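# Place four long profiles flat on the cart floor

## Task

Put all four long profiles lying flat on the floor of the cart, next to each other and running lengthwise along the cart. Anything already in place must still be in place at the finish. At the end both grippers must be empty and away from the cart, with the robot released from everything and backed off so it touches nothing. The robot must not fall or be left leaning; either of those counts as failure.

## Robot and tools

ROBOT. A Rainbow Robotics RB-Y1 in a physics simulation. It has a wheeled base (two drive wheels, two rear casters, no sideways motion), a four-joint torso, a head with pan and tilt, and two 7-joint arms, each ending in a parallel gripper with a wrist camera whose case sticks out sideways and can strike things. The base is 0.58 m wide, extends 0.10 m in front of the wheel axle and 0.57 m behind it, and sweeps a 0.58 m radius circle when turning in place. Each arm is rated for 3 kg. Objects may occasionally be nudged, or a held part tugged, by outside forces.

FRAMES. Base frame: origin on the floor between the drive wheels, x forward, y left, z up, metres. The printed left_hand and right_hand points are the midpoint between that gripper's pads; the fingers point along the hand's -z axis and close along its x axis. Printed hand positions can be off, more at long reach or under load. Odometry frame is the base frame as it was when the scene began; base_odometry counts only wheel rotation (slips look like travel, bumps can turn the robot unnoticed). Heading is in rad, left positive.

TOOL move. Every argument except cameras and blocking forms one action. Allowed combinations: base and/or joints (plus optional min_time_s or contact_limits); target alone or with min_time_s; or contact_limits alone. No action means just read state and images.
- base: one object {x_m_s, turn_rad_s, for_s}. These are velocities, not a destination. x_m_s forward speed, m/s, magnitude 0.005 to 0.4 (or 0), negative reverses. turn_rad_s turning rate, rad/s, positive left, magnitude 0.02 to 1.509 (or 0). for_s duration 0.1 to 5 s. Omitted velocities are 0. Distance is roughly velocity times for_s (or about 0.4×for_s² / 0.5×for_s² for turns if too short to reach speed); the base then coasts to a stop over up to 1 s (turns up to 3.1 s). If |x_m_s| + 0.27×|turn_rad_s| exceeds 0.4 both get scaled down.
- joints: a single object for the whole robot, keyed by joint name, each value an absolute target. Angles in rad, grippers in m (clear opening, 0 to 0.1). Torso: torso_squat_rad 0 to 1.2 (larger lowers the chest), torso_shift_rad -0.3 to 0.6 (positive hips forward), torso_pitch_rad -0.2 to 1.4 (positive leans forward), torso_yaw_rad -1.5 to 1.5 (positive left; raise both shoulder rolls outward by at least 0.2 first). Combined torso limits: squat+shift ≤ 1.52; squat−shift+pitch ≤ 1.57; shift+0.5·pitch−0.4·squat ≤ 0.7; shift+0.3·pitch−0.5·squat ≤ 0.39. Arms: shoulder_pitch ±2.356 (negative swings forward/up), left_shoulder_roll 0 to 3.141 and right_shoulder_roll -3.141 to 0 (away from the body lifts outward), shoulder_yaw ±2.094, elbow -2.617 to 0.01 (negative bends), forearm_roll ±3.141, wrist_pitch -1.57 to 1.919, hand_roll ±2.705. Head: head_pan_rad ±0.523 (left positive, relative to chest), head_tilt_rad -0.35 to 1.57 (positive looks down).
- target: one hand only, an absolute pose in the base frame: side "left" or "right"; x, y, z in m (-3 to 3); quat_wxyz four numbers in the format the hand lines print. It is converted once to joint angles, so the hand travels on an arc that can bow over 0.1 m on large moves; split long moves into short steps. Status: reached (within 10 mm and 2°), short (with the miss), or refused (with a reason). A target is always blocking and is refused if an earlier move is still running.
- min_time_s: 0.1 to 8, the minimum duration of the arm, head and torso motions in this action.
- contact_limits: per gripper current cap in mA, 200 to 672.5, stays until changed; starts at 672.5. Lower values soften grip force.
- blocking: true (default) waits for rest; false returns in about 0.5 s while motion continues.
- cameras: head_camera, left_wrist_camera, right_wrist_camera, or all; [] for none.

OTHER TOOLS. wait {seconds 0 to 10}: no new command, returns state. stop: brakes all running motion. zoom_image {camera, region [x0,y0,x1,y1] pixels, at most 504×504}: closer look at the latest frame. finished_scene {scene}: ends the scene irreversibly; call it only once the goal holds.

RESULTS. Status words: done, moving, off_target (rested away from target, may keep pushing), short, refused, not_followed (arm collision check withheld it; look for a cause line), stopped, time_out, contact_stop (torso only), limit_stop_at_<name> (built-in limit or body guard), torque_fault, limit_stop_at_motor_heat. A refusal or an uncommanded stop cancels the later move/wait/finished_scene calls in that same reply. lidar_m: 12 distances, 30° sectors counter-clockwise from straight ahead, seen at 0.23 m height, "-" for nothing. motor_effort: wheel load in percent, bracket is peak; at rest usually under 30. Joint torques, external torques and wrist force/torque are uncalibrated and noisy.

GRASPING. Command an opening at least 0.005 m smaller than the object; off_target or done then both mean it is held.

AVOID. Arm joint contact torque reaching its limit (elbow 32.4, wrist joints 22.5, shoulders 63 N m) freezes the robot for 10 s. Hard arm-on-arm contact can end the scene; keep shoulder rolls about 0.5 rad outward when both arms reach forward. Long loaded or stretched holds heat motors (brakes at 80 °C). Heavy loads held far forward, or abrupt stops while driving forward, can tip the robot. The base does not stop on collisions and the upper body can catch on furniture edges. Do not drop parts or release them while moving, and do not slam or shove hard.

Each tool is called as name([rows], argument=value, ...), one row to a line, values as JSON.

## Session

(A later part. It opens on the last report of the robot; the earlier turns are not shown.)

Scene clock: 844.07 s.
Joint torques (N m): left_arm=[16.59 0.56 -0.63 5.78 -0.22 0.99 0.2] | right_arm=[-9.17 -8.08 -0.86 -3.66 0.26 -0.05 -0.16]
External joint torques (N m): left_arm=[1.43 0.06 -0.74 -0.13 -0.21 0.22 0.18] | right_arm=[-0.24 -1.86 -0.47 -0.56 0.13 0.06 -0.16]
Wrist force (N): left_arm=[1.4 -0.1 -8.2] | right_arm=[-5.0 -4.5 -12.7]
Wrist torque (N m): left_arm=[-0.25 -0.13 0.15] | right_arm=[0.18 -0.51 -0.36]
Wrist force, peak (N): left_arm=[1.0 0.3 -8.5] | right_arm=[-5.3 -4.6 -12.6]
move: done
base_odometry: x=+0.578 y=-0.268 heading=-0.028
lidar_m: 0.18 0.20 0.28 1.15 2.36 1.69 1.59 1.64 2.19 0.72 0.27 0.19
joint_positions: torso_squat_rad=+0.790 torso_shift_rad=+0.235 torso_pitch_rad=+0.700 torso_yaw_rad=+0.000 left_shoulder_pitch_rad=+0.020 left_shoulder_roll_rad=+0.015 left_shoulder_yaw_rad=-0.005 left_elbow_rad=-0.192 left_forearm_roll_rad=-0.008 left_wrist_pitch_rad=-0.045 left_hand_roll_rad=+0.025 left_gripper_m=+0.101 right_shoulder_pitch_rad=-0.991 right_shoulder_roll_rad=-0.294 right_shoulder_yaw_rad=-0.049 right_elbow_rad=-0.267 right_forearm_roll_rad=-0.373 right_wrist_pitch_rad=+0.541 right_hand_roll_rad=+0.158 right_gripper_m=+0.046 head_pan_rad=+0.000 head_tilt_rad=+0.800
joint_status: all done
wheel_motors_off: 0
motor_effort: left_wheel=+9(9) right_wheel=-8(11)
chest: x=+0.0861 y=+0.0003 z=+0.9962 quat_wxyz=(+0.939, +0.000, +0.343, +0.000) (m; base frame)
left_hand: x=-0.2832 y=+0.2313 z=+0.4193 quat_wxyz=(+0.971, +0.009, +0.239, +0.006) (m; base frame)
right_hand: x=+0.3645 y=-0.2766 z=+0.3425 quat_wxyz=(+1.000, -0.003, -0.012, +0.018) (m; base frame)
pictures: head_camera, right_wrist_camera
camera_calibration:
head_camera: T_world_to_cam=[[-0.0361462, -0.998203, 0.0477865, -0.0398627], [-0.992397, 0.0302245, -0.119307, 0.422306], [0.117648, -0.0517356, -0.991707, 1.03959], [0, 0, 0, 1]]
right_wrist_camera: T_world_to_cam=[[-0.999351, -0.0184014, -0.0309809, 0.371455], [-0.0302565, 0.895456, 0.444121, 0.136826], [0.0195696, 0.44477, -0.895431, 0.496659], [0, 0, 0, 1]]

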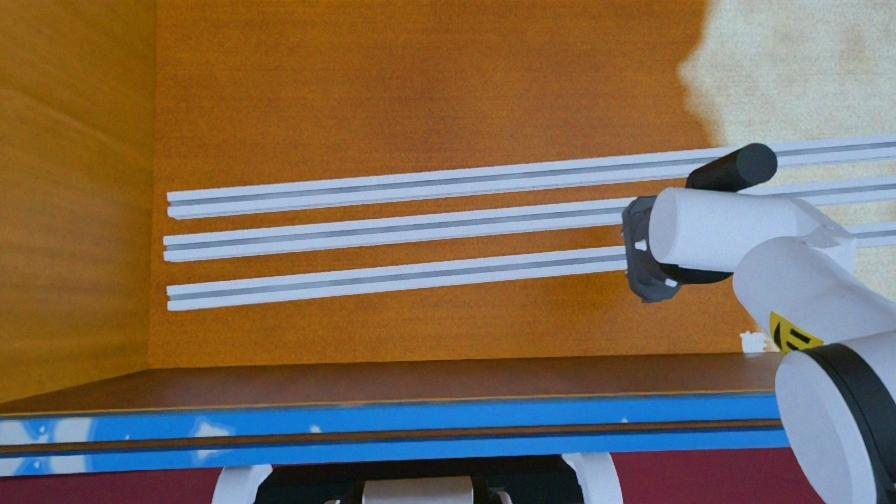

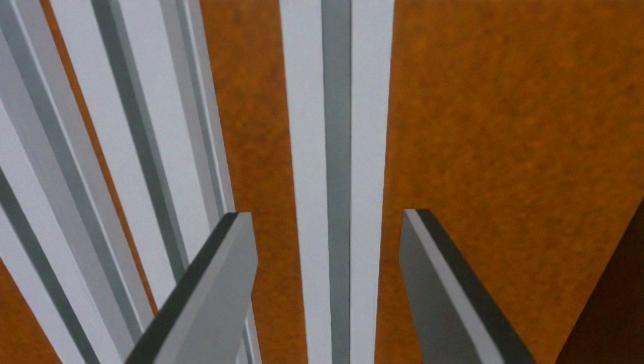

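move(joints={"torso_squat_rad":0.5}, min_time_s=2, cameras=[])

move(joints={"torso_pitch_rad":0.4}, cameras=["head_camera"])

move(joints={"torso_pitch_rad":0,"torso_shift_rad":0,"torso_squat_rad":0.4}, cameras=[])

move(base={"x_m_s":-0.25,"for_s":2.48}, cameras=["head_camera"])

move(joints={"torso_squat_rad":0.95,"right_shoulder_pitch_rad":-0.221,"right_shoulder_roll_rad":-0.13,"right_shoulder_yaw_rad":-0.023,"right_elbow_rad":-0.297,"right_forearm_roll_rad":-0.029,"right_wrist_pitch_rad":-1.058,"right_hand_roll_rad":1.455,"right_gripper_m":0.06}, min_time_s=2.5, cameras=[])

move(base={"turn_rad_s":0.5,"for_s":3.2}, cameras=[])

move(base={"x_m_s":0.3,"for_s":4.57}, cameras=[])

move(base={"turn_rad_s":-0.5,"for_s":3.13}, cameras=["head_camera","right_wrist_camera"])

Scene clock: 854.93 s.
Joint torques (N m): left_arm=[16.18 0.4 -0.33 5.52 0.07 0.96 0.26] | right_arm=[-9.23 -8.43 -0.76 -3.8 0.23 -0.1 -0.06]
External joint torques (N m): left_arm=[1.02 -0.1 -0.44 -0.39 0.07 0.19 0.24] | right_arm=[-0.29 -2.21 -0.36 -0.71 0.09 0.01 -0.06]
Wrist force (N): left_arm=[1.5 0.5 -8.0] | right_arm=[-4.8 -4.4 -12.5]
Wrist torque (N m): left_arm=[-0.33 -0.13 0.15] | right_arm=[0.13 -0.51 -0.35]
Wrist force, peak (N): left_arm=[1.4 0.1 -8.5] | right_arm=[-5.1 -4.8 -12.9]
move: done
base_odometry: x=+0.578 y=-0.268 heading=-0.028
lidar_m: 0.18 0.20 0.28 1.16 2.35 1.69 1.58 1.63 2.19 0.73 0.27 0.20
joint_positions: torso_squat_rad=+0.500 torso_shift_rad=+0.235 torso_pitch_rad=+0.700 torso_yaw_rad=+0.000 left_shoulder_pitch_rad=+0.020 left_shoulder_roll_rad=+0.015 left_shoulder_yaw_rad=-0.005 left_elbow_rad=-0.192 left_forearm_roll_rad=-0.008 left_wrist_pitch_rad=-0.045 left_hand_roll_rad=+0.025 left_gripper_m=+0.101 right_shoulder_pitch_rad=-0.991 right_shoulder_roll_rad=-0.294 right_shoulder_yaw_rad=-0.049 right_elbow_rad=-0.267 right_forearm_roll_rad=-0.373 right_wrist_pitch_rad=+0.541 right_hand_roll_rad=+0.158 right_gripper_m=+0.046 head_pan_rad=+0.000 head_tilt_rad=+0.800
joint_status: all done
wheel_motors_off: 0
motor_effort: left_wheel=+9(9) right_wheel=-9(12)
chest: x=+0.1145 y=+0.0004 z=+1.1145 quat_wxyz=(+0.939, +0.000, +0.343, +0.000) (m; base frame)
left_hand: x=-0.2549 y=+0.2313 z=+0.5376 quat_wxyz=(+0.971, +0.009, +0.239, +0.006) (m; base frame)
right_hand: x=+0.3928 y=-0.2766 z=+0.4608 quat_wxyz=(+1.000, -0.003, -0.012, +0.018) (m; base frame)
pictures: none

Scene clock: 856.70 s.
Joint torques (N m): left_arm=[9.7 0.6 -0.4 2.99 -0.24 0.28 0.12] | right_arm=[-16.1 -9.5 -0.77 -6.48 0.22 -0.72 0.07]
External joint torques (N m): left_arm=[1.31 0.06 -0.48 -0.25 -0.23 0.04 0.11] | right_arm=[0.09 -1.56 -0.29 -0.72 0.06 -0.05 0.06]
Wrist force (N): left_arm=[-0.1 0.4 -8.5] | right_arm=[-6.8 -4.4 -12.5]
Wrist torque (N m): left_arm=[-0.32 -0.18 0.18] | right_arm=[0.13 -0.63 -0.37]
Wrist force, peak (N): left_arm=[0.4 0.8 -8.7] | right_arm=[-6.8 -4.4 -12.5]
move: done
base_odometry: x=+0.578 y=-0.268 heading=-0.028
lidar_m: 0.19 0.20 0.27 1.15 2.35 1.68 1.59 1.63 2.20 0.73 0.27 0.18
joint_positions: torso_squat_rad=+0.500 torso_shift_rad=+0.235 torso_pitch_rad=+0.400 torso_yaw_rad=+0.000 left_shoulder_pitch_rad=+0.020 left_shoulder_roll_rad=+0.015 left_shoulder_yaw_rad=-0.005 left_elbow_rad=-0.192 left_forearm_roll_rad=-0.008 left_wrist_pitch_rad=-0.045 left_hand_roll_rad=+0.025 left_gripper_m=+0.101 right_shoulder_pitch_rad=-0.991 right_shoulder_roll_rad=-0.294 right_shoulder_yaw_rad=-0.049 right_elbow_rad=-0.267 right_forearm_roll_rad=-0.373 right_wrist_pitch_rad=+0.541 right_hand_roll_rad=+0.158 right_gripper_m=+0.046 head_pan_rad=+0.000 head_tilt_rad=+0.800
joint_status: all done
wheel_motors_off: 0
motor_effort: left_wheel=+8(9) right_wheel=-8(11)
chest: x=+0.0356 y=+0.0004 z=+1.1629 quat_wxyz=(+0.980, +0.000, +0.199, +0.000) (m; base frame)
left_hand: x=-0.1467 y=+0.2313 z=+0.5025 quat_wxyz=(+0.996, +0.008, +0.091, +0.007) (m; base frame)
right_hand: x=+0.4948 y=-0.2766 z=+0.6207 quat_wxyz=(+0.987, -0.006, -0.162, +0.017) (m; base frame)
pictures: head_camera
camera_calibration:
head_camera: T_world_to_cam=[[-0.0486096, -0.998205, 0.0349707, -0.0342813], [-0.91276, 0.0301767, -0.40738, 0.724166], [0.405593, -0.0517224, -0.912589, 1.10859], [0, 0, 0, 1]]

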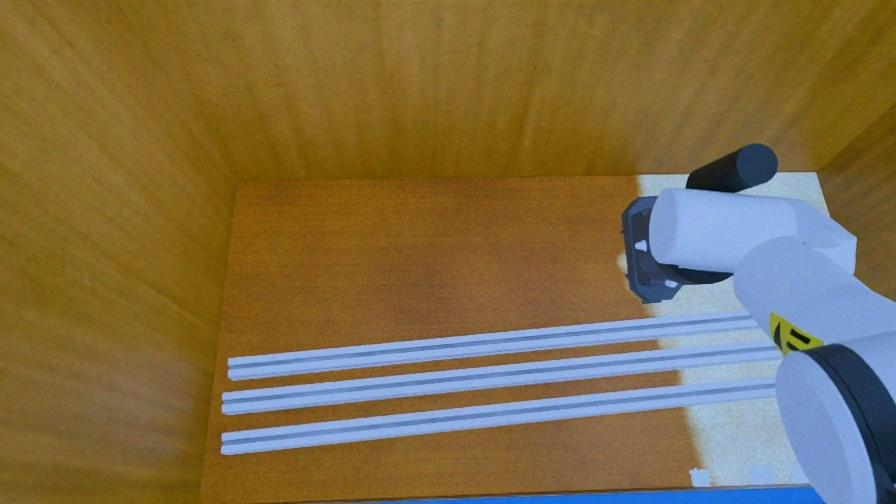

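Scene clock: 859.03 s.
Joint torques (N m): left_arm=[-1.32 1.24 -0.37 -0.83 0.05 -0.55 0.16] | right_arm=[-22.79 -10.32 -0.96 -9.47 0.43 -1.34 0.03]
External joint torques (N m): left_arm=[0.38 0.74 -0.4 -0.12 0.04 -0.05 0.17] | right_arm=[0.73 -1.22 -0.45 -1 0.27 -0.03 0]
Wrist force (N): left_arm=[-2.7 0.4 -8.3] | right_arm=[-9.1 -4.8 -11.1]
Wrist torque (N m): left_arm=[-0.30 -0.35 0.22] | right_arm=[0.17 -0.77 -0.38]
Wrist force, peak (N): left_arm=[-2.6 0.7 -8.5] | right_arm=[-9.1 -4.8 -11.1]
move: done
base_odometry: x=+0.578 y=-0.268 heading=-0.028
lidar_m: 0.18 0.19 0.28 1.16 2.37 1.68 1.59 1.64 2.19 0.73 0.27 0.20
joint_positions: torso_squat_rad=+0.400 torso_shift_rad=+0.000 torso_pitch_rad=+0.000 torso_yaw_rad=+0.000 left_shoulder_pitch_rad=+0.020 left_shoulder_roll_rad=+0.015 left_shoulder_yaw_rad=-0.005 left_elbow_rad=-0.192 left_forearm_roll_rad=-0.008 left_wrist_pitch_rad=-0.045 left_hand_roll_rad=+0.025 left_gripper_m=+0.101 right_shoulder_pitch_rad=-0.991 right_shoulder_roll_rad=-0.294 right_shoulder_yaw_rad=-0.049 right_elbow_rad=-0.267 right_forearm_roll_rad=-0.373 right_wrist_pitch_rad=+0.541 right_hand_roll_rad=+0.158 right_gripper_m=+0.046 head_pan_rad=+0.000 head_tilt_rad=+0.800
joint_status: all done
wheel_motors_off: 0
motor_effort: left_wheel=+11(11) right_wheel=-9(12)
chest: x=-0.2281 y=+0.0004 z=+1.2347 quat_wxyz=(+1.000, +0.000, +0.000, +0.000) (m; base frame)
left_hand: x=-0.1388 y=+0.2313 z=+0.5554 quat_wxyz=(+0.994, +0.006, -0.109, +0.008) (m; base frame)
right_hand: x=+0.4061 y=-0.2766 z=+0.9142 quat_wxyz=(+0.935, -0.009, -0.354, +0.016) (m; base frame)
pictures: none

Scene clock: 862.67 s.
Joint torques (N m): left_arm=[-2.15 0.65 -0.23 -1.27 -0.09 -0.43 0.19] | right_arm=[-22.95 -10.25 -0.86 -9.65 0.19 -1.36 0.1]
External joint torques (N m): left_arm=[-0.44 0.14 -0.26 -0.55 -0.1 0.06 0.2] | right_arm=[0.57 -1.14 -0.34 -1.17 0.03 -0.05 0.07]
Wrist force (N): left_arm=[-2.3 0.3 -8.2] | right_arm=[-8.9 -4.8 -10.9]
Wrist torque (N m): left_arm=[-0.30 -0.31 0.21] | right_arm=[0.17 -0.76 -0.38]
Wrist force, peak (N): left_arm=[-2.7 0.4 -8.6] | right_arm=[-9.2 -5.1 -11.4]
move: done
base_odometry: x=-0.038 y=-0.251 heading=-0.027
lidar_m: 0.80 0.84 1.42 4.31 1.44 1.03 0.98 1.01 1.34 3.41 1.13 0.84
base_status: done (sent for 2.47 of 2.47 s)
joint_positions: torso_squat_rad=+0.400 torso_shift_rad=+0.000 torso_pitch_rad=+0.000 torso_yaw_rad=+0.000 left_shoulder_pitch_rad=+0.020 left_shoulder_roll_rad=+0.015 left_shoulder_yaw_rad=-0.005 left_elbow_rad=-0.192 left_forearm_roll_rad=-0.008 left_wrist_pitch_rad=-0.045 left_hand_roll_rad=+0.025 left_gripper_m=+0.101 right_shoulder_pitch_rad=-0.991 right_shoulder_roll_rad=-0.294 right_shoulder_yaw_rad=-0.049 right_elbow_rad=-0.267 right_forearm_roll_rad=-0.373 right_wrist_pitch_rad=+0.541 right_hand_roll_rad=+0.158 right_gripper_m=+0.046 head_pan_rad=+0.000 head_tilt_rad=+0.800
wheel_motors_off: 0
motor_effort: left_wheel=+21(42) right_wheel=-16(37)
chest: x=-0.2281 y=+0.0004 z=+1.2347 quat_wxyz=(+1.000, +0.000, +0.000, +0.000) (m; base frame)
left_hand: x=-0.1389 y=+0.2313 z=+0.5554 quat_wxyz=(+0.994, +0.006, -0.109, +0.008) (m; base frame)
right_hand: x=+0.4061 y=-0.2767 z=+0.9142 quat_wxyz=(+0.935, -0.009, -0.354, +0.016) (m; base frame)
pictures: head_camera
camera_calibration:
head_camera: T_world_to_cam=[[-0.0583231, -0.998209, 0.0132807, -0.0250315], [-0.681949, 0.0301221, -0.73078, 0.964709], [0.729071, -0.0516781, -0.682484, 1.07066], [0, 0, 0, 1]]

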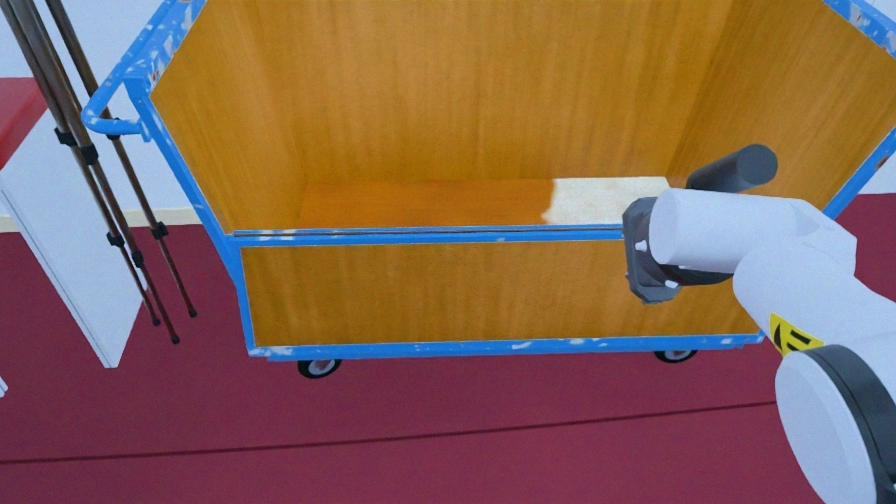

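Scene clock: 865.47 s.
Joint torques (N m): left_arm=[-1.79 0.84 -0.85 -1.21 -0.18 -0.36 0.12] | right_arm=[-10.57 -3.47 0.51 -6.18 0.16 -2.29 -0.29]
External joint torques (N m): left_arm=[-0.08 0.33 -0.89 -0.49 -0.18 0.14 0.13] | right_arm=[-0.86 0.76 1.04 -1.34 0.26 -0.37 -0.28]
Wrist force (N): left_arm=[-2.4 0.3 -7.8] | right_arm=[-4.8 1.7 -6.5]
Wrist torque (N m): left_arm=[-0.28 -0.33 0.18] | right_arm=[-0.33 -0.49 -0.33]
Wrist force, peak (N): left_arm=[-2.9 0.4 -8.6] | right_arm=[-8.7 -4.4 -11.2]
move: done
base_odometry: x=-0.038 y=-0.251 heading=-0.027
lidar_m: 0.80 0.84 1.41 4.32 1.45 1.04 0.97 1.01 1.34 3.42 1.13 0.84
joint_positions: torso_squat_rad=+0.950 torso_shift_rad=+0.000 torso_pitch_rad=+0.000 torso_yaw_rad=+0.000 left_shoulder_pitch_rad=+0.020 left_shoulder_roll_rad=+0.015 left_shoulder_yaw_rad=-0.005 left_elbow_rad=-0.192 left_forearm_roll_rad=-0.008 left_wrist_pitch_rad=-0.045 left_hand_roll_rad=+0.025 left_gripper_m=+0.101 right_shoulder_pitch_rad=-0.221 right_shoulder_roll_rad=-0.130 right_shoulder_yaw_rad=-0.023 right_elbow_rad=-0.297 right_forearm_roll_rad=-0.029 right_wrist_pitch_rad=-1.058 right_hand_roll_rad=+1.455 right_gripper_m=+0.060 head_pan_rad=+0.000 head_tilt_rad=+0.800
joint_status: all done
wheel_motors_off: 0
motor_effort: left_wheel=+20(21) right_wheel=-19(20)
chest: x=-0.2281 y=+0.0003 z=+0.9971 quat_wxyz=(+1.000, +0.000, +0.000, +0.000) (m; base frame)
left_hand: x=-0.1389 y=+0.2313 z=+0.3179 quat_wxyz=(+0.994, +0.006, -0.109, +0.008) (m; base frame)
right_hand: x=+0.1903 y=-0.2807 z=+0.5797 quat_wxyz=(+0.500, -0.500, -0.500, +0.500) (m; base frame)
pictures: none

Scene clock: 870.00 s.
Joint torques (N m): left_arm=[-1.67 0.99 0.3 -1.33 -0.17 -0.47 0.32] | right_arm=[-10.25 -3.59 0.36 -6.05 0.16 -2.08 -0.35]
External joint torques (N m): left_arm=[0.04 0.48 0.26 -0.61 -0.17 0.03 0.33] | right_arm=[-0.55 0.63 0.89 -1.21 0.27 -0.17 -0.35]
Wrist force (N): left_arm=[-2.4 0.5 -8.2] | right_arm=[-4.9 1.8 -6.5]
Wrist torque (N m): left_arm=[-0.32 -0.33 0.20] | right_arm=[-0.32 -0.50 -0.34]
Wrist force, peak (N): left_arm=[-2.7 0.4 -8.6] | right_arm=[-4.9 1.6 -7.0]
move: done
base_odometry: x=-0.038 y=-0.251 heading=+1.573
lidar_m: 3.80 1.37 1.02 0.98 1.02 1.39 3.80 1.10 0.83 0.81 0.87 1.43
base_status: done (sent for 3.2 of 3.2 s)
joint_positions: torso_squat_rad=+0.950 torso_shift_rad=+0.000 torso_pitch_rad=+0.000 torso_yaw_rad=+0.000 left_shoulder_pitch_rad=+0.020 left_shoulder_roll_rad=+0.015 left_shoulder_yaw_rad=-0.005 left_elbow_rad=-0.192 left_forearm_roll_rad=-0.008 left_wrist_pitch_rad=-0.045 left_hand_roll_rad=+0.025 left_gripper_m=+0.101 right_shoulder_pitch_rad=-0.221 right_shoulder_roll_rad=-0.130 right_shoulder_yaw_rad=-0.023 right_elbow_rad=-0.297 right_forearm_roll_rad=-0.029 right_wrist_pitch_rad=-1.058 right_hand_roll_rad=+1.455 right_gripper_m=+0.060 head_pan_rad=+0.000 head_tilt_rad=+0.800
wheel_motors_off: 0
motor_effort: left_wheel=+7(50) right_wheel=+13(57)
chest: x=-0.2281 y=+0.0003 z=+0.9971 quat_wxyz=(+1.000, +0.000, +0.000, +0.000) (m; base frame)
left_hand: x=-0.1389 y=+0.2313 z=+0.3179 quat_wxyz=(+0.994, +0.006, -0.109, +0.008) (m; base frame)
right_hand: x=+0.1904 y=-0.2807 z=+0.5798 quat_wxyz=(+0.500, -0.500, -0.500, +0.500) (m; base frame)
pictures: none

Scene clock: 875.80 s.
Joint torques (N m): left_arm=[-1.38 0.49 -0.16 -0.94 -0.05 -0.31 0.37] | right_arm=[-9.67 -3.3 0.84 -5.65 0.09 -2.04 -0.17]
External joint torques (N m): left_arm=[0.33 -0.02 -0.2 -0.22 -0.06 0.19 0.38] | right_arm=[0.03 0.93 1.37 -0.81 0.2 -0.12 -0.17]
Wrist force (N): left_arm=[-2.3 0.2 -8.1] | right_arm=[-4.6 1.8 -6.7]
Wrist torque (N m): left_arm=[-0.28 -0.32 0.19] | right_arm=[-0.34 -0.44 -0.33]
Wrist force, peak (N): left_arm=[-2.8 0.0 -8.6] | right_arm=[-4.9 1.8 -7.3]
move: done
base_odometry: x=-0.042 y=+1.119 heading=+1.574
lidar_m: 3.78 1.38 1.01 0.98 1.03 1.39 3.81 1.29 0.96 1.00 1.66 2.22
base_status: done (sent for 4.57 of 4.57 s)
joint_positions: torso_squat_rad=+0.950 torso_shift_rad=+0.000 torso_pitch_rad=+0.000 torso_yaw_rad=+0.000 left_shoulder_pitch_rad=+0.020 left_shoulder_roll_rad=+0.015 left_shoulder_yaw_rad=-0.005 left_elbow_rad=-0.192 left_forearm_roll_rad=-0.008 left_wrist_pitch_rad=-0.045 left_hand_roll_rad=+0.025 left_gripper_m=+0.101 right_shoulder_pitch_rad=-0.221 right_shoulder_roll_rad=-0.130 right_shoulder_yaw_rad=-0.023 right_elbow_rad=-0.297 right_forearm_roll_rad=-0.029 right_wrist_pitch_rad=-1.058 right_hand_roll_rad=+1.455 right_gripper_m=+0.060 head_pan_rad=+0.000 head_tilt_rad=+0.800
wheel_motors_off: 0
motor_effort: left_wheel=+14(47) right_wheel=-15(56)
chest: x=-0.2280 y=+0.0003 z=+0.9971 quat_wxyz=(+1.000, +0.000, +0.000, +0.000) (m; base frame)
left_hand: x=-0.1388 y=+0.2313 z=+0.3179 quat_wxyz=(+0.994, +0.006, -0.109, +0.008) (m; base frame)
right_hand: x=+0.1905 y=-0.2806 z=+0.5798 quat_wxyz=(+0.500, -0.500, -0.500, +0.500) (m; base frame)
pictures: none

Scene clock: 880.27 s.
Joint torques (N m): left_arm=[-1.19 0.47 -0.82 -0.71 -0.16 -0.26 0.16] | right_arm=[-9.57 -3.77 0.52 -5.67 0.14 -2.31 -0.17]
External joint torques (N m): left_arm=[0.51 -0.03 -0.85 0.01 -0.17 0.24 0.17] | right_arm=[0.13 0.46 1.05 -0.83 0.24 -0.39 -0.17]
Wrist force (N): left_arm=[-2.6 0.3 -8.2] | right_arm=[-4.7 1.6 -6.8]
Wrist torque (N m): left_arm=[-0.27 -0.37 0.20] | right_arm=[-0.31 -0.48 -0.33]
Wrist force, peak (N): left_arm=[-2.7 0.4 -8.7] | right_arm=[-4.8 1.5 -7.0]
move: done
base_odometry: x=-0.042 y=+1.118 heading=+0.008
lidar_m: 1.00 1.66 2.28 3.75 1.38 1.03 0.97 0.99 1.39 3.85 1.29 0.97
base_status: done (sent for 3.13 of 3.13 s)
joint_positions: torso_squat_rad=+0.950 torso_shift_rad=+0.000 torso_pitch_rad=+0.000 torso_yaw_rad=+0.000 left_shoulder_pitch_rad=+0.020 left_shoulder_roll_rad=+0.015 left_shoulder_yaw_rad=-0.005 left_elbow_rad=-0.192 left_forearm_roll_rad=-0.008 left_wrist_pitch_rad=-0.045 left_hand_roll_rad=+0.025 left_gripper_m=+0.101 right_shoulder_pitch_rad=-0.221 right_shoulder_roll_rad=-0.130 right_shoulder_yaw_rad=-0.023 right_elbow_rad=-0.297 right_forearm_roll_rad=-0.029 right_wrist_pitch_rad=-1.058 right_hand_roll_rad=+1.455 right_gripper_m=+0.060 head_pan_rad=+0.000 head_tilt_rad=+0.800
wheel_motors_off: 0
motor_effort: left_wheel=+19(45) right_wheel=+2(53)
chest: x=-0.2280 y=+0.0003 z=+0.9971 quat_wxyz=(+1.000, +0.000, +0.000, +0.000) (m; base frame)
left_hand: x=-0.1388 y=+0.2313 z=+0.3179 quat_wxyz=(+0.994, +0.006, -0.109, +0.008) (m; base frame)
right_hand: x=+0.1905 y=-0.2807 z=+0.5797 quat_wxyz=(+0.500, -0.500, -0.500, +0.500) (m; base frame)
pictures: head_camera, right_wrist_camera
camera_calibration:
head_camera: T_world_to_cam=[[-0.0583202, -0.99821, 0.0132338, -0.0219008], [-0.682079, 0.0301637, -0.730656, 0.791022], [0.728949, -0.0516385, -0.682617, 0.908566], [0, 0, 0, 1]]
right_wrist_camera: T_world_to_cam=[[0.00634297, -0.999839, -0.0167975, -0.270402], [-0.45026, 0.0121431, -0.892815, 0.63698], [0.892875, 0.0132264, -0.45011, 0.168643], [0, 0, 0, 1]]

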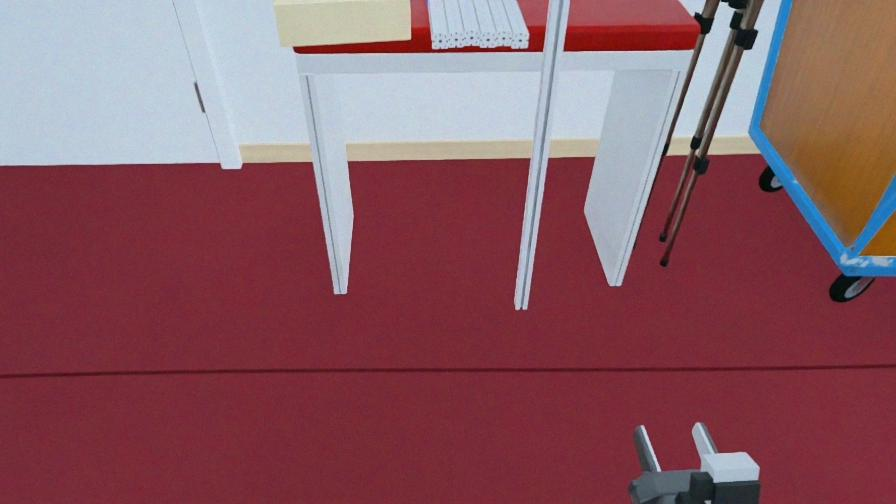

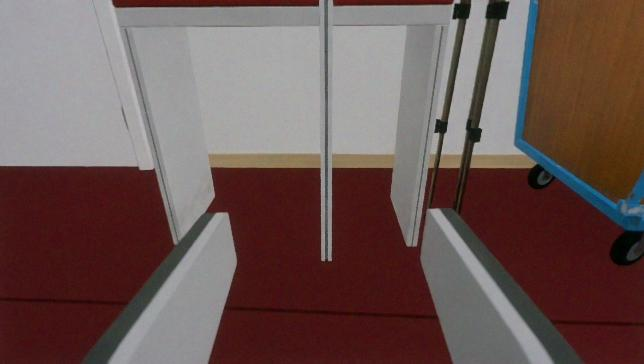

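move(base={"x_m_s":0.25,"for_s":2.72}, cameras=["right_wrist_camera"])

Scene clock: 891.30 s.
Joint torques (N m): left_arm=[-1.32 1.22 -0.64 -0.72 -0.43 -0.4 -0.06] | right_arm=[-9.95 -3.31 0.83 -5.75 0.04 -2.17 -0.2]
External joint torques (N m): left_arm=[0.39 0.71 -0.67 0 -0.44 0.1 -0.05] | right_arm=[-0.26 0.92 1.36 -0.92 0.14 -0.25 -0.19]
Wrist force (N): left_arm=[-2.6 0.4 -8.0] | right_arm=[-4.8 1.7 -6.6]
Wrist torque (N m): left_arm=[-0.31 -0.37 0.18] | right_arm=[-0.34 -0.49 -0.34]
Wrist force, peak (N): left_arm=[-2.7 0.4 -8.5] | right_arm=[-4.7 1.8 -7.2]
move: done
base_odometry: x=+0.641 y=+1.124 heading=+0.007
lidar_m: 0.92 0.36 1.33 3.65 2.35 1.73 1.65 1.72 2.35 1.00 0.35 0.37
base_status: done (sent for 2.73 of 2.73 s)
joint_positions: torso_squat_rad=+0.950 torso_shift_rad=+0.000 torso_pitch_rad=+0.000 torso_yaw_rad=+0.000 left_shoulder_pitch_rad=+0.020 left_shoulder_roll_rad=+0.015 left_shoulder_yaw_rad=-0.005 left_elbow_rad=-0.192 left_forearm_roll_rad=-0.008 left_wrist_pitch_rad=-0.045 left_hand_roll_rad=+0.025 left_gripper_m=+0.101 right_shoulder_pitch_rad=-0.221 right_shoulder_roll_rad=-0.130 right_shoulder_yaw_rad=-0.023 right_elbow_rad=-0.297 right_forearm_roll_rad=-0.029 right_wrist_pitch_rad=-1.058 right_hand_roll_rad=+1.455 right_gripper_m=+0.060 head_pan_rad=+0.000 head_tilt_rad=+0.800
wheel_motors_off: 0
motor_effort: left_wheel=-13(51) right_wheel=+10(49)
chest: x=-0.2280 y=+0.0003 z=+0.9971 quat_wxyz=(+1.000, +0.000, +0.000, +0.000) (m; base frame)
left_hand: x=-0.1387 y=+0.2313 z=+0.3179 quat_wxyz=(+0.994, +0.006, -0.109, +0.008) (m; base frame)
right_hand: x=+0.1905 y=-0.2807 z=+0.5797 quat_wxyz=(+0.500, -0.500, -0.500, +0.500) (m; base frame)
pictures: right_wrist_camera
camera_calibration:
right_wrist_camera: T_world_to_cam=[[0.0063439, -0.999839, -0.016797, -0.270403], [-0.450224, 0.0121427, -0.892833, 0.636991], [0.892893, 0.0132265, -0.450074, 0.16863], [0, 0, 0, 1]]

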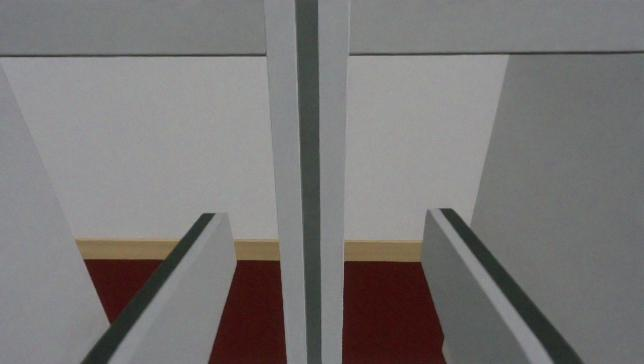

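move(target={"side":"right","x":0.205,"y":-0.274,"z":0.58,"quat_wxyz":[0.5,-0.5,-0.5,0.5]}, min_time_s=1, cameras=[])

move(base={"x_m_s":0.1,"for_s":0.6}, cameras=["right_wrist_camera"])

move(joints={"right_gripper_m":0.015}, cameras=["right_wrist_camera"])

Scene clock: 897.40 s.
Joint torques (N m): left_arm=[-1.19 0.97 -0.12 -0.74 -0.2 -0.56 0.12] | right_arm=[-11.59 -2.23 -1.27 -5.37 -0.14 -1.79 0.04]
External joint torques (N m): left_arm=[0.52 0.46 -0.16 -0.02 -0.21 -0.06 0.13] | right_arm=[-1.08 1.86 -0.84 -0.43 -0.06 0.13 0.04]
Wrist force (N): left_arm=[-2.3 0.3 -8.3] | right_arm=[-4.7 1.9 -6.6]
Wrist torque (N m): left_arm=[-0.29 -0.33 0.21] | right_arm=[-0.33 -0.49 -0.33]
Wrist force, peak (N): left_arm=[-2.7 0.4 -8.7] | right_arm=[-4.8 1.6 -7.0]
move: done
base_odometry: x=+0.641 y=+1.124 heading=+0.007
lidar_m: 0.93 0.35 1.32 3.65 2.37 1.74 1.65 1.72 2.36 0.99 0.36 0.37
joint_positions: torso_squat_rad=+0.950 torso_shift_rad=+0.000 torso_pitch_rad=+0.000 torso_yaw_rad=+0.000 left_shoulder_pitch_rad=+0.020 left_shoulder_roll_rad=+0.015 left_shoulder_yaw_rad=-0.005 left_elbow_rad=-0.192 left_forearm_roll_rad=-0.008 left_wrist_pitch_rad=-0.045 left_hand_roll_rad=+0.025 left_gripper_m=+0.101 right_shoulder_pitch_rad=-0.266 right_shoulder_roll_rad=-0.121 right_shoulder_yaw_rad=-0.030 right_elbow_rad=-0.267 right_forearm_roll_rad=-0.036 right_wrist_pitch_rad=-1.028 right_hand_roll_rad=+1.467 right_gripper_m=+0.060 head_pan_rad=+0.000 head_tilt_rad=+0.800
joint_status: all done
wheel_motors_off: 0
motor_effort: left_wheel=-13(14) right_wheel=+10(12)
chest: x=-0.2280 y=+0.0003 z=+0.9971 quat_wxyz=(+1.000, +0.000, +0.000, +0.000) (m; base frame)
left_hand: x=-0.1387 y=+0.2313 z=+0.3179 quat_wxyz=(+0.994, +0.006, -0.109, +0.008) (m; base frame)
right_hand: x=+0.2047 y=-0.2742 z=+0.5805 quat_wxyz=(+0.505, -0.496, -0.495, +0.504) (m; base frame)
right_hand_status: reached (checked arc, planned for 1.0 s): 1 mm and 1.0 deg off.
pictures: none

Scene clock: 898.87 s.
Joint torques (N m): left_arm=[-0.34 0.76 -0.41 -1.01 -0.06 -0.42 0.09] | right_arm=[-10.49 -2.66 -1.45 -5.78 -0.09 -1.94 0.08]
External joint torques (N m): left_arm=[1.37 0.25 -0.45 -0.29 -0.07 0.08 0.1] | right_arm=[0.02 1.43 -1.02 -0.84 -0.01 -0.02 0.08]
Wrist force (N): left_arm=[-2.4 0.4 -8.0] | right_arm=[-4.6 1.6 -6.8]
Wrist torque (N m): left_arm=[-0.30 -0.35 0.21] | right_arm=[-0.31 -0.47 -0.34]
Wrist force, peak (N): left_arm=[-2.6 0.2 -8.5] | right_arm=[-4.8 2.0 -6.9]
move: done
base_odometry: x=+0.701 y=+1.124 heading=+0.006
lidar_m: 0.86 0.31 1.23 3.37 2.44 1.80 1.71 1.76 2.44 0.99 0.31 0.75
base_status: done (sent for 0.6 of 0.6 s)
joint_positions: torso_squat_rad=+0.950 torso_shift_rad=+0.000 torso_pitch_rad=+0.000 torso_yaw_rad=+0.000 left_shoulder_pitch_rad=+0.020 left_shoulder_roll_rad=+0.015 left_shoulder_yaw_rad=-0.005 left_elbow_rad=-0.192 left_forearm_roll_rad=-0.008 left_wrist_pitch_rad=-0.045 left_hand_roll_rad=+0.025 left_gripper_m=+0.101 right_shoulder_pitch_rad=-0.266 right_shoulder_roll_rad=-0.121 right_shoulder_yaw_rad=-0.030 right_elbow_rad=-0.267 right_forearm_roll_rad=-0.036 right_wrist_pitch_rad=-1.028 right_hand_roll_rad=+1.467 right_gripper_m=+0.060 head_pan_rad=+0.000 head_tilt_rad=+0.800
wheel_motors_off: 0
motor_effort: left_wheel=-12(25) right_wheel=+9(39)
chest: x=-0.2280 y=+0.0003 z=+0.9971 quat_wxyz=(+1.000, +0.000, +0.000, +0.000) (m; base frame)
left_hand: x=-0.1388 y=+0.2313 z=+0.3179 quat_wxyz=(+0.994, +0.006, -0.109, +0.008) (m; base frame)
right_hand: x=+0.2048 y=-0.2741 z=+0.5805 quat_wxyz=(+0.505, -0.496, -0.495, +0.504) (m; base frame)
pictures: right_wrist_camera
camera_calibration:
right_wrist_camera: T_world_to_cam=[[0.00466675, -0.999833, -0.0176788, -0.263078], [-0.465144, 0.0134796, -0.885132, 0.64299], [0.885223, 0.0123539, -0.465003, 0.166104], [0, 0, 0, 1]]

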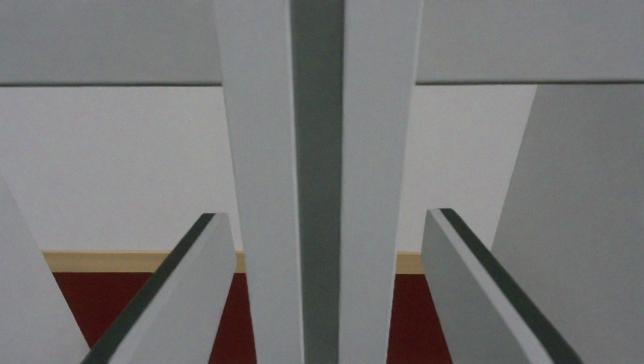

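Scene clock: 899.87 s.
Joint torques (N m): left_arm=[-0.84 0.79 -0.49 -1.13 -0.15 -0.42 0.4] | right_arm=[-10.72 -4.33 -1.06 -5.62 0.09 -2.02 0.33]
External joint torques (N m): left_arm=[0.86 0.28 -0.53 -0.41 -0.16 0.07 0.42] | right_arm=[-0.21 -0.25 -0.63 -0.68 0.17 -0.1 0.33]
Wrist force (N): left_arm=[-2.4 0.4 -8.2] | right_arm=[-3.1 1.4 -6.3]
Wrist torque (N m): left_arm=[-0.29 -0.34 0.20] | right_arm=[-0.37 -0.46 -1.17]
Wrist force, peak (N): left_arm=[-2.6 0.1 -8.4] | right_arm=[-5.2 2.4 -6.6]
move: off_target
base_odometry: x=+0.701 y=+1.124 heading=+0.006
lidar_m: 0.85 0.30 1.23 3.39 2.44 1.79 1.71 1.78 2.44 0.99 0.31 0.76
joint_positions: torso_squat_rad=+0.950 torso_shift_rad=+0.000 torso_pitch_rad=+0.000 torso_yaw_rad=+0.000 left_shoulder_pitch_rad=+0.020 left_shoulder_roll_rad=+0.015 left_shoulder_yaw_rad=-0.005 left_elbow_rad=-0.192 left_forearm_roll_rad=-0.008 left_wrist_pitch_rad=-0.045 left_hand_roll_rad=+0.025 left_gripper_m=+0.101 right_shoulder_pitch_rad=-0.266 right_shoulder_roll_rad=-0.121 right_shoulder_yaw_rad=-0.030 right_elbow_rad=-0.267 right_forearm_roll_rad=-0.036 right_wrist_pitch_rad=-1.028 right_hand_roll_rad=+1.467 right_gripper_m=+0.030 head_pan_rad=+0.000 head_tilt_rad=+0.800
joint_status: right_gripper_m off_target (ended at +0.030, target +0.015)
wheel_motors_off: 0
motor_effort: left_wheel=-13(13) right_wheel=+12(13)
chest: x=-0.2280 y=+0.0003 z=+0.9971 quat_wxyz=(+1.000, +0.000, +0.000, +0.000) (m; base frame)
left_hand: x=-0.1388 y=+0.2313 z=+0.3179 quat_wxyz=(+0.994, +0.006, -0.109, +0.008) (m; base frame)
right_hand: x=+0.2048 y=-0.2739 z=+0.5805 quat_wxyz=(+0.505, -0.496, -0.495, +0.504) (m; base frame)
pictures: right_wrist_camera
camera_calibration:
right_wrist_camera: T_world_to_cam=[[0.0046626, -0.999824, -0.0181631, -0.262598], [-0.465129, 0.0139105, -0.885134, 0.643089], [0.885231, 0.0125752, -0.464982, 0.166139], [0, 0, 0, 1]]

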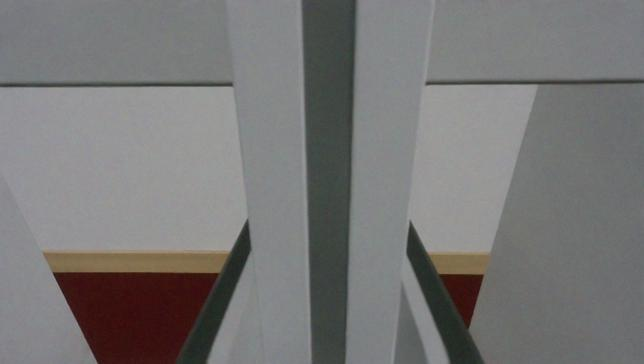

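move(joints={"torso_squat_rad":0.91}, min_time_s=1, cameras=[])

move(base={"x_m_s":-0.1,"for_s":1.5}, cameras=["head_camera"])

move(joints={"torso_squat_rad":0.7}, min_time_s=1.5, cameras=[])

move(base={"x_m_s":-0.25,"for_s":2.38}, cameras=["head_camera"])

move(base={"turn_rad_s":-0.45,"for_s":3.49}, cameras=["head_camera"])

Scene clock: 919.07 s.
Joint torques (N m): left_arm=[-1.45 1.25 -0.66 -0.77 0.06 -0.5 0.16] | right_arm=[-13.57 -4.26 -0.16 -8.77 -0.13 -4.68 -0.15]
External joint torques (N m): left_arm=[0.25 0.74 -0.7 -0.05 0.06 0 0.17] | right_arm=[-3.09 -0.18 0.27 -3.84 -0.05 -2.76 -0.15]
Wrist force (N): left_arm=[-2.3 0.0 -7.9] | right_arm=[-4.1 11.0 -6.5]
Wrist torque (N m): left_arm=[-0.24 -0.34 0.18] | right_arm=[-0.21 -0.41 -0.37]
Wrist force, peak (N): left_arm=[-2.9 0.1 -8.5] | right_arm=[-4.4 11.8 -6.4]
move: done
base_odometry: x=+0.701 y=+1.124 heading=+0.006
lidar_m: 0.86 0.30 1.23 3.39 2.44 1.79 1.70 1.78 2.43 0.98 0.32 0.76
joint_positions: torso_squat_rad=+0.910 torso_shift_rad=+0.000 torso_pitch_rad=+0.000 torso_yaw_rad=+0.000 left_shoulder_pitch_rad=+0.020 left_shoulder_roll_rad=+0.015 left_shoulder_yaw_rad=-0.005 left_elbow_rad=-0.192 left_forearm_roll_rad=-0.008 left_wrist_pitch_rad=-0.045 left_hand_roll_rad=+0.025 left_gripper_m=+0.101 right_shoulder_pitch_rad=-0.265 right_shoulder_roll_rad=-0.120 right_shoulder_yaw_rad=-0.030 right_elbow_rad=-0.266 right_forearm_roll_rad=-0.036 right_wrist_pitch_rad=-1.027 right_hand_roll_rad=+1.467 right_gripper_m=+0.030 head_pan_rad=+0.000 head_tilt_rad=+0.800
joint_status: all done
wheel_motors_off: 0
motor_effort: left_wheel=-12(13) right_wheel=+11(14)
chest: x=-0.2278 y=+0.0003 z=+1.0195 quat_wxyz=(+1.000, +0.000, +0.000, +0.000) (m; base frame)
left_hand: x=-0.1388 y=+0.2313 z=+0.3403 quat_wxyz=(+0.994, +0.006, -0.109, +0.008) (m; base frame)
right_hand: x=+0.2042 y=-0.2740 z=+0.6020 quat_wxyz=(+0.505, -0.496, -0.495, +0.504) (m; base frame)
pictures: none

Scene clock: 921.47 s.
Joint torques (N m): left_arm=[-2.84 0 0.51 -1.16 -0.13 -0.31 0.07] | right_arm=[-14.83 -4.5 -0.62 -9.33 -0.07 -4.35 -0.19]
External joint torques (N m): left_arm=[-1.15 -0.5 0.47 -0.45 -0.14 0.18 0.08] | right_arm=[-4.36 -0.42 -0.19 -4.41 0.01 -2.41 -0.18]
Wrist force (N): left_arm=[-2.5 0.3 -8.0] | right_arm=[-4.2 10.8 -6.8]
Wrist torque (N m): left_arm=[-0.28 -0.33 0.19] | right_arm=[-0.55 -0.41 -0.33]
Wrist force, peak (N): left_arm=[-2.8 0.2 -8.5] | right_arm=[-4.2 11.6 -7.3]
move: done
base_odometry: x=+0.551 y=+1.123 heading=+0.007
lidar_m: 0.71 0.44 1.43 4.02 2.24 1.64 1.56 1.62 2.23 1.01 0.32 0.76
base_status: done (sent for 1.5 of 1.5 s)
joint_positions: torso_squat_rad=+0.910 torso_shift_rad=+0.000 torso_pitch_rad=+0.000 torso_yaw_rad=+0.000 left_shoulder_pitch_rad=+0.020 left_shoulder_roll_rad=+0.015 left_shoulder_yaw_rad=-0.005 left_elbow_rad=-0.192 left_forearm_roll_rad=-0.008 left_wrist_pitch_rad=-0.045 left_hand_roll_rad=+0.025 left_gripper_m=+0.101 right_shoulder_pitch_rad=-0.265 right_shoulder_roll_rad=-0.120 right_shoulder_yaw_rad=-0.030 right_elbow_rad=-0.266 right_forearm_roll_rad=-0.036 right_wrist_pitch_rad=-1.027 right_hand_roll_rad=+1.467 right_gripper_m=+0.030 head_pan_rad=+0.000 head_tilt_rad=+0.800
wheel_motors_off: 0
motor_effort: left_wheel=-2(34) right_wheel=-21(43)
chest: x=-0.2279 y=+0.0003 z=+1.0195 quat_wxyz=(+1.000, +0.000, +0.000, +0.000) (m; base frame)
left_hand: x=-0.1390 y=+0.2313 z=+0.3403 quat_wxyz=(+0.994, +0.006, -0.109, +0.008) (m; base frame)
right_hand: x=+0.2041 y=-0.2741 z=+0.6020 quat_wxyz=(+0.505, -0.496, -0.495, +0.504) (m; base frame)
pictures: head_camera
camera_calibration:
head_camera: T_world_to_cam=[[-0.0583184, -0.998211, 0.0132131, -0.0221798], [-0.682193, 0.0301856, -0.730549, 0.807317], [0.728843, -0.0516183, -0.682732, 0.923934], [0, 0, 0, 1]]

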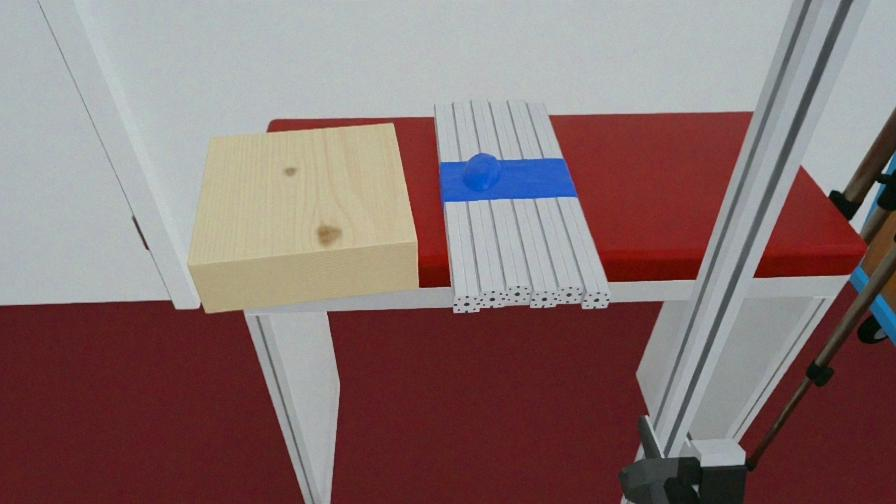

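Scene clock: 923.27 s.
Joint torques (N m): left_arm=[-2.08 1.05 -0.66 -1.18 -0.17 -0.55 0.19] | right_arm=[-14.48 -4.71 -0.63 -9.36 -0.14 -4.33 -0.33]
External joint torques (N m): left_arm=[-0.39 0.54 -0.7 -0.47 -0.18 -0.06 0.2] | right_arm=[-4.01 -0.64 -0.21 -4.43 -0.06 -2.41 -0.32]
Wrist force (N): left_arm=[-2.3 0.0 -8.1] | right_arm=[-4.2 11.0 -6.4]
Wrist torque (N m): left_arm=[-0.25 -0.29 0.17] | right_arm=[-0.23 -0.40 -0.32]
Wrist force, peak (N): left_arm=[-2.5 -0.2 -8.7] | right_arm=[-4.3 11.5 -6.7]
move: done
base_odometry: x=+0.551 y=+1.123 heading=+0.007
lidar_m: 0.70 0.43 1.43 4.03 2.23 1.63 1.56 1.62 2.23 1.01 0.32 0.76
joint_positions: torso_squat_rad=+0.700 torso_shift_rad=+0.000 torso_pitch_rad=+0.000 torso_yaw_rad=+0.000 left_shoulder_pitch_rad=+0.020 left_shoulder_roll_rad=+0.015 left_shoulder_yaw_rad=-0.005 left_elbow_rad=-0.192 left_forearm_roll_rad=-0.008 left_wrist_pitch_rad=-0.045 left_hand_roll_rad=+0.025 left_gripper_m=+0.101 right_shoulder_pitch_rad=-0.265 right_shoulder_roll_rad=-0.120 right_shoulder_yaw_rad=-0.030 right_elbow_rad=-0.266 right_forearm_roll_rad=-0.036 right_wrist_pitch_rad=-1.027 right_hand_roll_rad=+1.467 right_gripper_m=+0.030 head_pan_rad=+0.000 head_tilt_rad=+0.800
joint_status: all done
wheel_motors_off: 0
motor_effort: left_wheel=-2(2) right_wheel=-21(23)
chest: x=-0.2278 y=+0.0003 z=+1.1253 quat_wxyz=(+1.000, +0.000, +0.000, +0.000) (m; base frame)
left_hand: x=-0.1390 y=+0.2313 z=+0.4460 quat_wxyz=(+0.994, +0.006, -0.109, +0.008) (m; base frame)
right_hand: x=+0.2041 y=-0.2741 z=+0.7076 quat_wxyz=(+0.505, -0.496, -0.494, +0.504) (m; base frame)
pictures: none

Scene clock: 926.87 s.
Joint torques (N m): left_arm=[-1.64 1.3 -0.25 -1.15 -0.06 -0.44 0.28] | right_arm=[-14.18 -4.27 -0.79 -9.49 -0.17 -4.52 -0.2]
External joint torques (N m): left_arm=[0.05 0.79 -0.29 -0.44 -0.06 0.06 0.29] | right_arm=[-3.71 -0.19 -0.36 -4.57 -0.09 -2.6 -0.2]
Wrist force (N): left_arm=[-2.3 0.2 -8.2] | right_arm=[-4.3 10.9 -6.5]
Wrist torque (N m): left_arm=[-0.25 -0.27 0.18] | right_arm=[-0.14 -0.42 -0.32]
Wrist force, peak (N): left_arm=[-2.5 0.2 -8.5] | right_arm=[-4.5 11.0 -7.7]
move: done
base_odometry: x=-0.040 y=+1.119 heading=+0.006
lidar_m: 1.00 1.66 2.23 3.81 1.40 1.03 0.97 1.01 1.38 3.83 0.31 1.13
base_status: done (sent for 2.37 of 2.37 s)
joint_positions: torso_squat_rad=+0.700 torso_shift_rad=+0.000 torso_pitch_rad=+0.000 torso_yaw_rad=+0.000 left_shoulder_pitch_rad=+0.020 left_shoulder_roll_rad=+0.015 left_shoulder_yaw_rad=-0.005 left_elbow_rad=-0.192 left_forearm_roll_rad=-0.008 left_wrist_pitch_rad=-0.045 left_hand_roll_rad=+0.025 left_gripper_m=+0.101 right_shoulder_pitch_rad=-0.265 right_shoulder_roll_rad=-0.120 right_shoulder_yaw_rad=-0.030 right_elbow_rad=-0.266 right_forearm_roll_rad=-0.036 right_wrist_pitch_rad=-1.027 right_hand_roll_rad=+1.467 right_gripper_m=+0.030 head_pan_rad=+0.000 head_tilt_rad=+0.800
wheel_motors_off: 0
motor_effort: left_wheel=-15(44) right_wheel=+15(55)
chest: x=-0.2279 y=+0.0003 z=+1.1253 quat_wxyz=(+1.000, +0.000, +0.000, +0.000) (m; base frame)
left_hand: x=-0.1390 y=+0.2313 z=+0.4461 quat_wxyz=(+0.994, +0.006, -0.109, +0.008) (m; base frame)
right_hand: x=+0.2041 y=-0.2741 z=+0.7077 quat_wxyz=(+0.505, -0.496, -0.494, +0.504) (m; base frame)
pictures: head_camera
camera_calibration:
head_camera: T_world_to_cam=[[-0.0583181, -0.998211, 0.0131927, -0.0235544], [-0.68219, 0.0302002, -0.730551, 0.884593], [0.728845, -0.0516043, -0.682731, 0.996141], [0, 0, 0, 1]]

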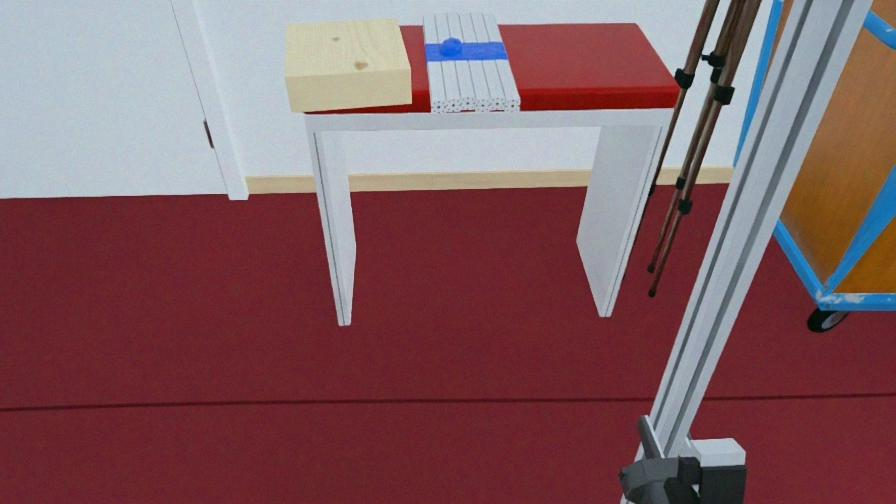

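Scene clock: 931.60 s.
Joint torques (N m): left_arm=[-1.8 0.75 -0.5 -1.45 -0.07 -0.64 0.08] | right_arm=[-14.76 -4.08 -0.97 -9.32 -0.07 -4.36 -0.29]
External joint torques (N m): left_arm=[-0.1 0.24 -0.54 -0.74 -0.07 -0.15 0.09] | right_arm=[-4.28 0 -0.55 -4.39 0.01 -2.44 -0.28]
Wrist force (N): left_arm=[-2.3 0.2 -8.3] | right_arm=[-4.2 10.7 -6.3]
Wrist torque (N m): left_arm=[-0.27 -0.26 0.19] | right_arm=[-0.20 -0.42 -0.29]
Wrist force, peak (N): left_arm=[-2.5 -0.1 -8.6] | right_arm=[-4.8 11.0 -6.8]
move: done
base_odometry: x=-0.040 y=+1.119 heading=-1.569
lidar_m: 3.73 1.30 1.12 1.03 1.68 2.24 3.78 1.37 1.01 0.96 0.31 1.37
base_status: done (sent for 3.5 of 3.5 s)
joint_positions: torso_squat_rad=+0.700 torso_shift_rad=+0.000 torso_pitch_rad=+0.000 torso_yaw_rad=+0.000 left_shoulder_pitch_rad=+0.020 left_shoulder_roll_rad=+0.015 left_shoulder_yaw_rad=-0.005 left_elbow_rad=-0.192 left_forearm_roll_rad=-0.008 left_wrist_pitch_rad=-0.045 left_hand_roll_rad=+0.025 left_gripper_m=+0.101 right_shoulder_pitch_rad=-0.265 right_shoulder_roll_rad=-0.120 right_shoulder_yaw_rad=-0.030 right_elbow_rad=-0.266 right_forearm_roll_rad=-0.036 right_wrist_pitch_rad=-1.027 right_hand_roll_rad=+1.467 right_gripper_m=+0.030 head_pan_rad=+0.000 head_tilt_rad=+0.800
wheel_motors_off: 0
motor_effort: left_wheel=+14(55) right_wheel=+6(51)
chest: x=-0.2279 y=+0.0003 z=+1.1253 quat_wxyz=(+1.000, +0.000, +0.000, +0.000) (m; base frame)
left_hand: x=-0.1390 y=+0.2313 z=+0.4461 quat_wxyz=(+0.994, +0.006, -0.109, +0.008) (m; base frame)
right_hand: x=+0.2041 y=-0.2741 z=+0.7078 quat_wxyz=(+0.505, -0.496, -0.495, +0.504) (m; base frame)
pictures: head_camera
camera_calibration:
head_camera: T_world_to_cam=[[-0.0583182, -0.998212, 0.0131376, -0.0235224], [-0.682191, 0.0302406, -0.730548, 0.884592], [0.728844, -0.0515666, -0.682735, 0.996142], [0, 0, 0, 1]]

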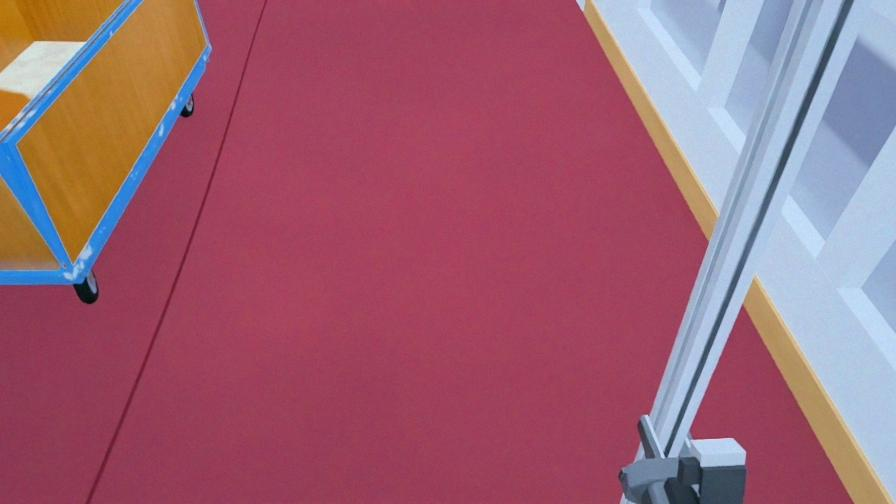

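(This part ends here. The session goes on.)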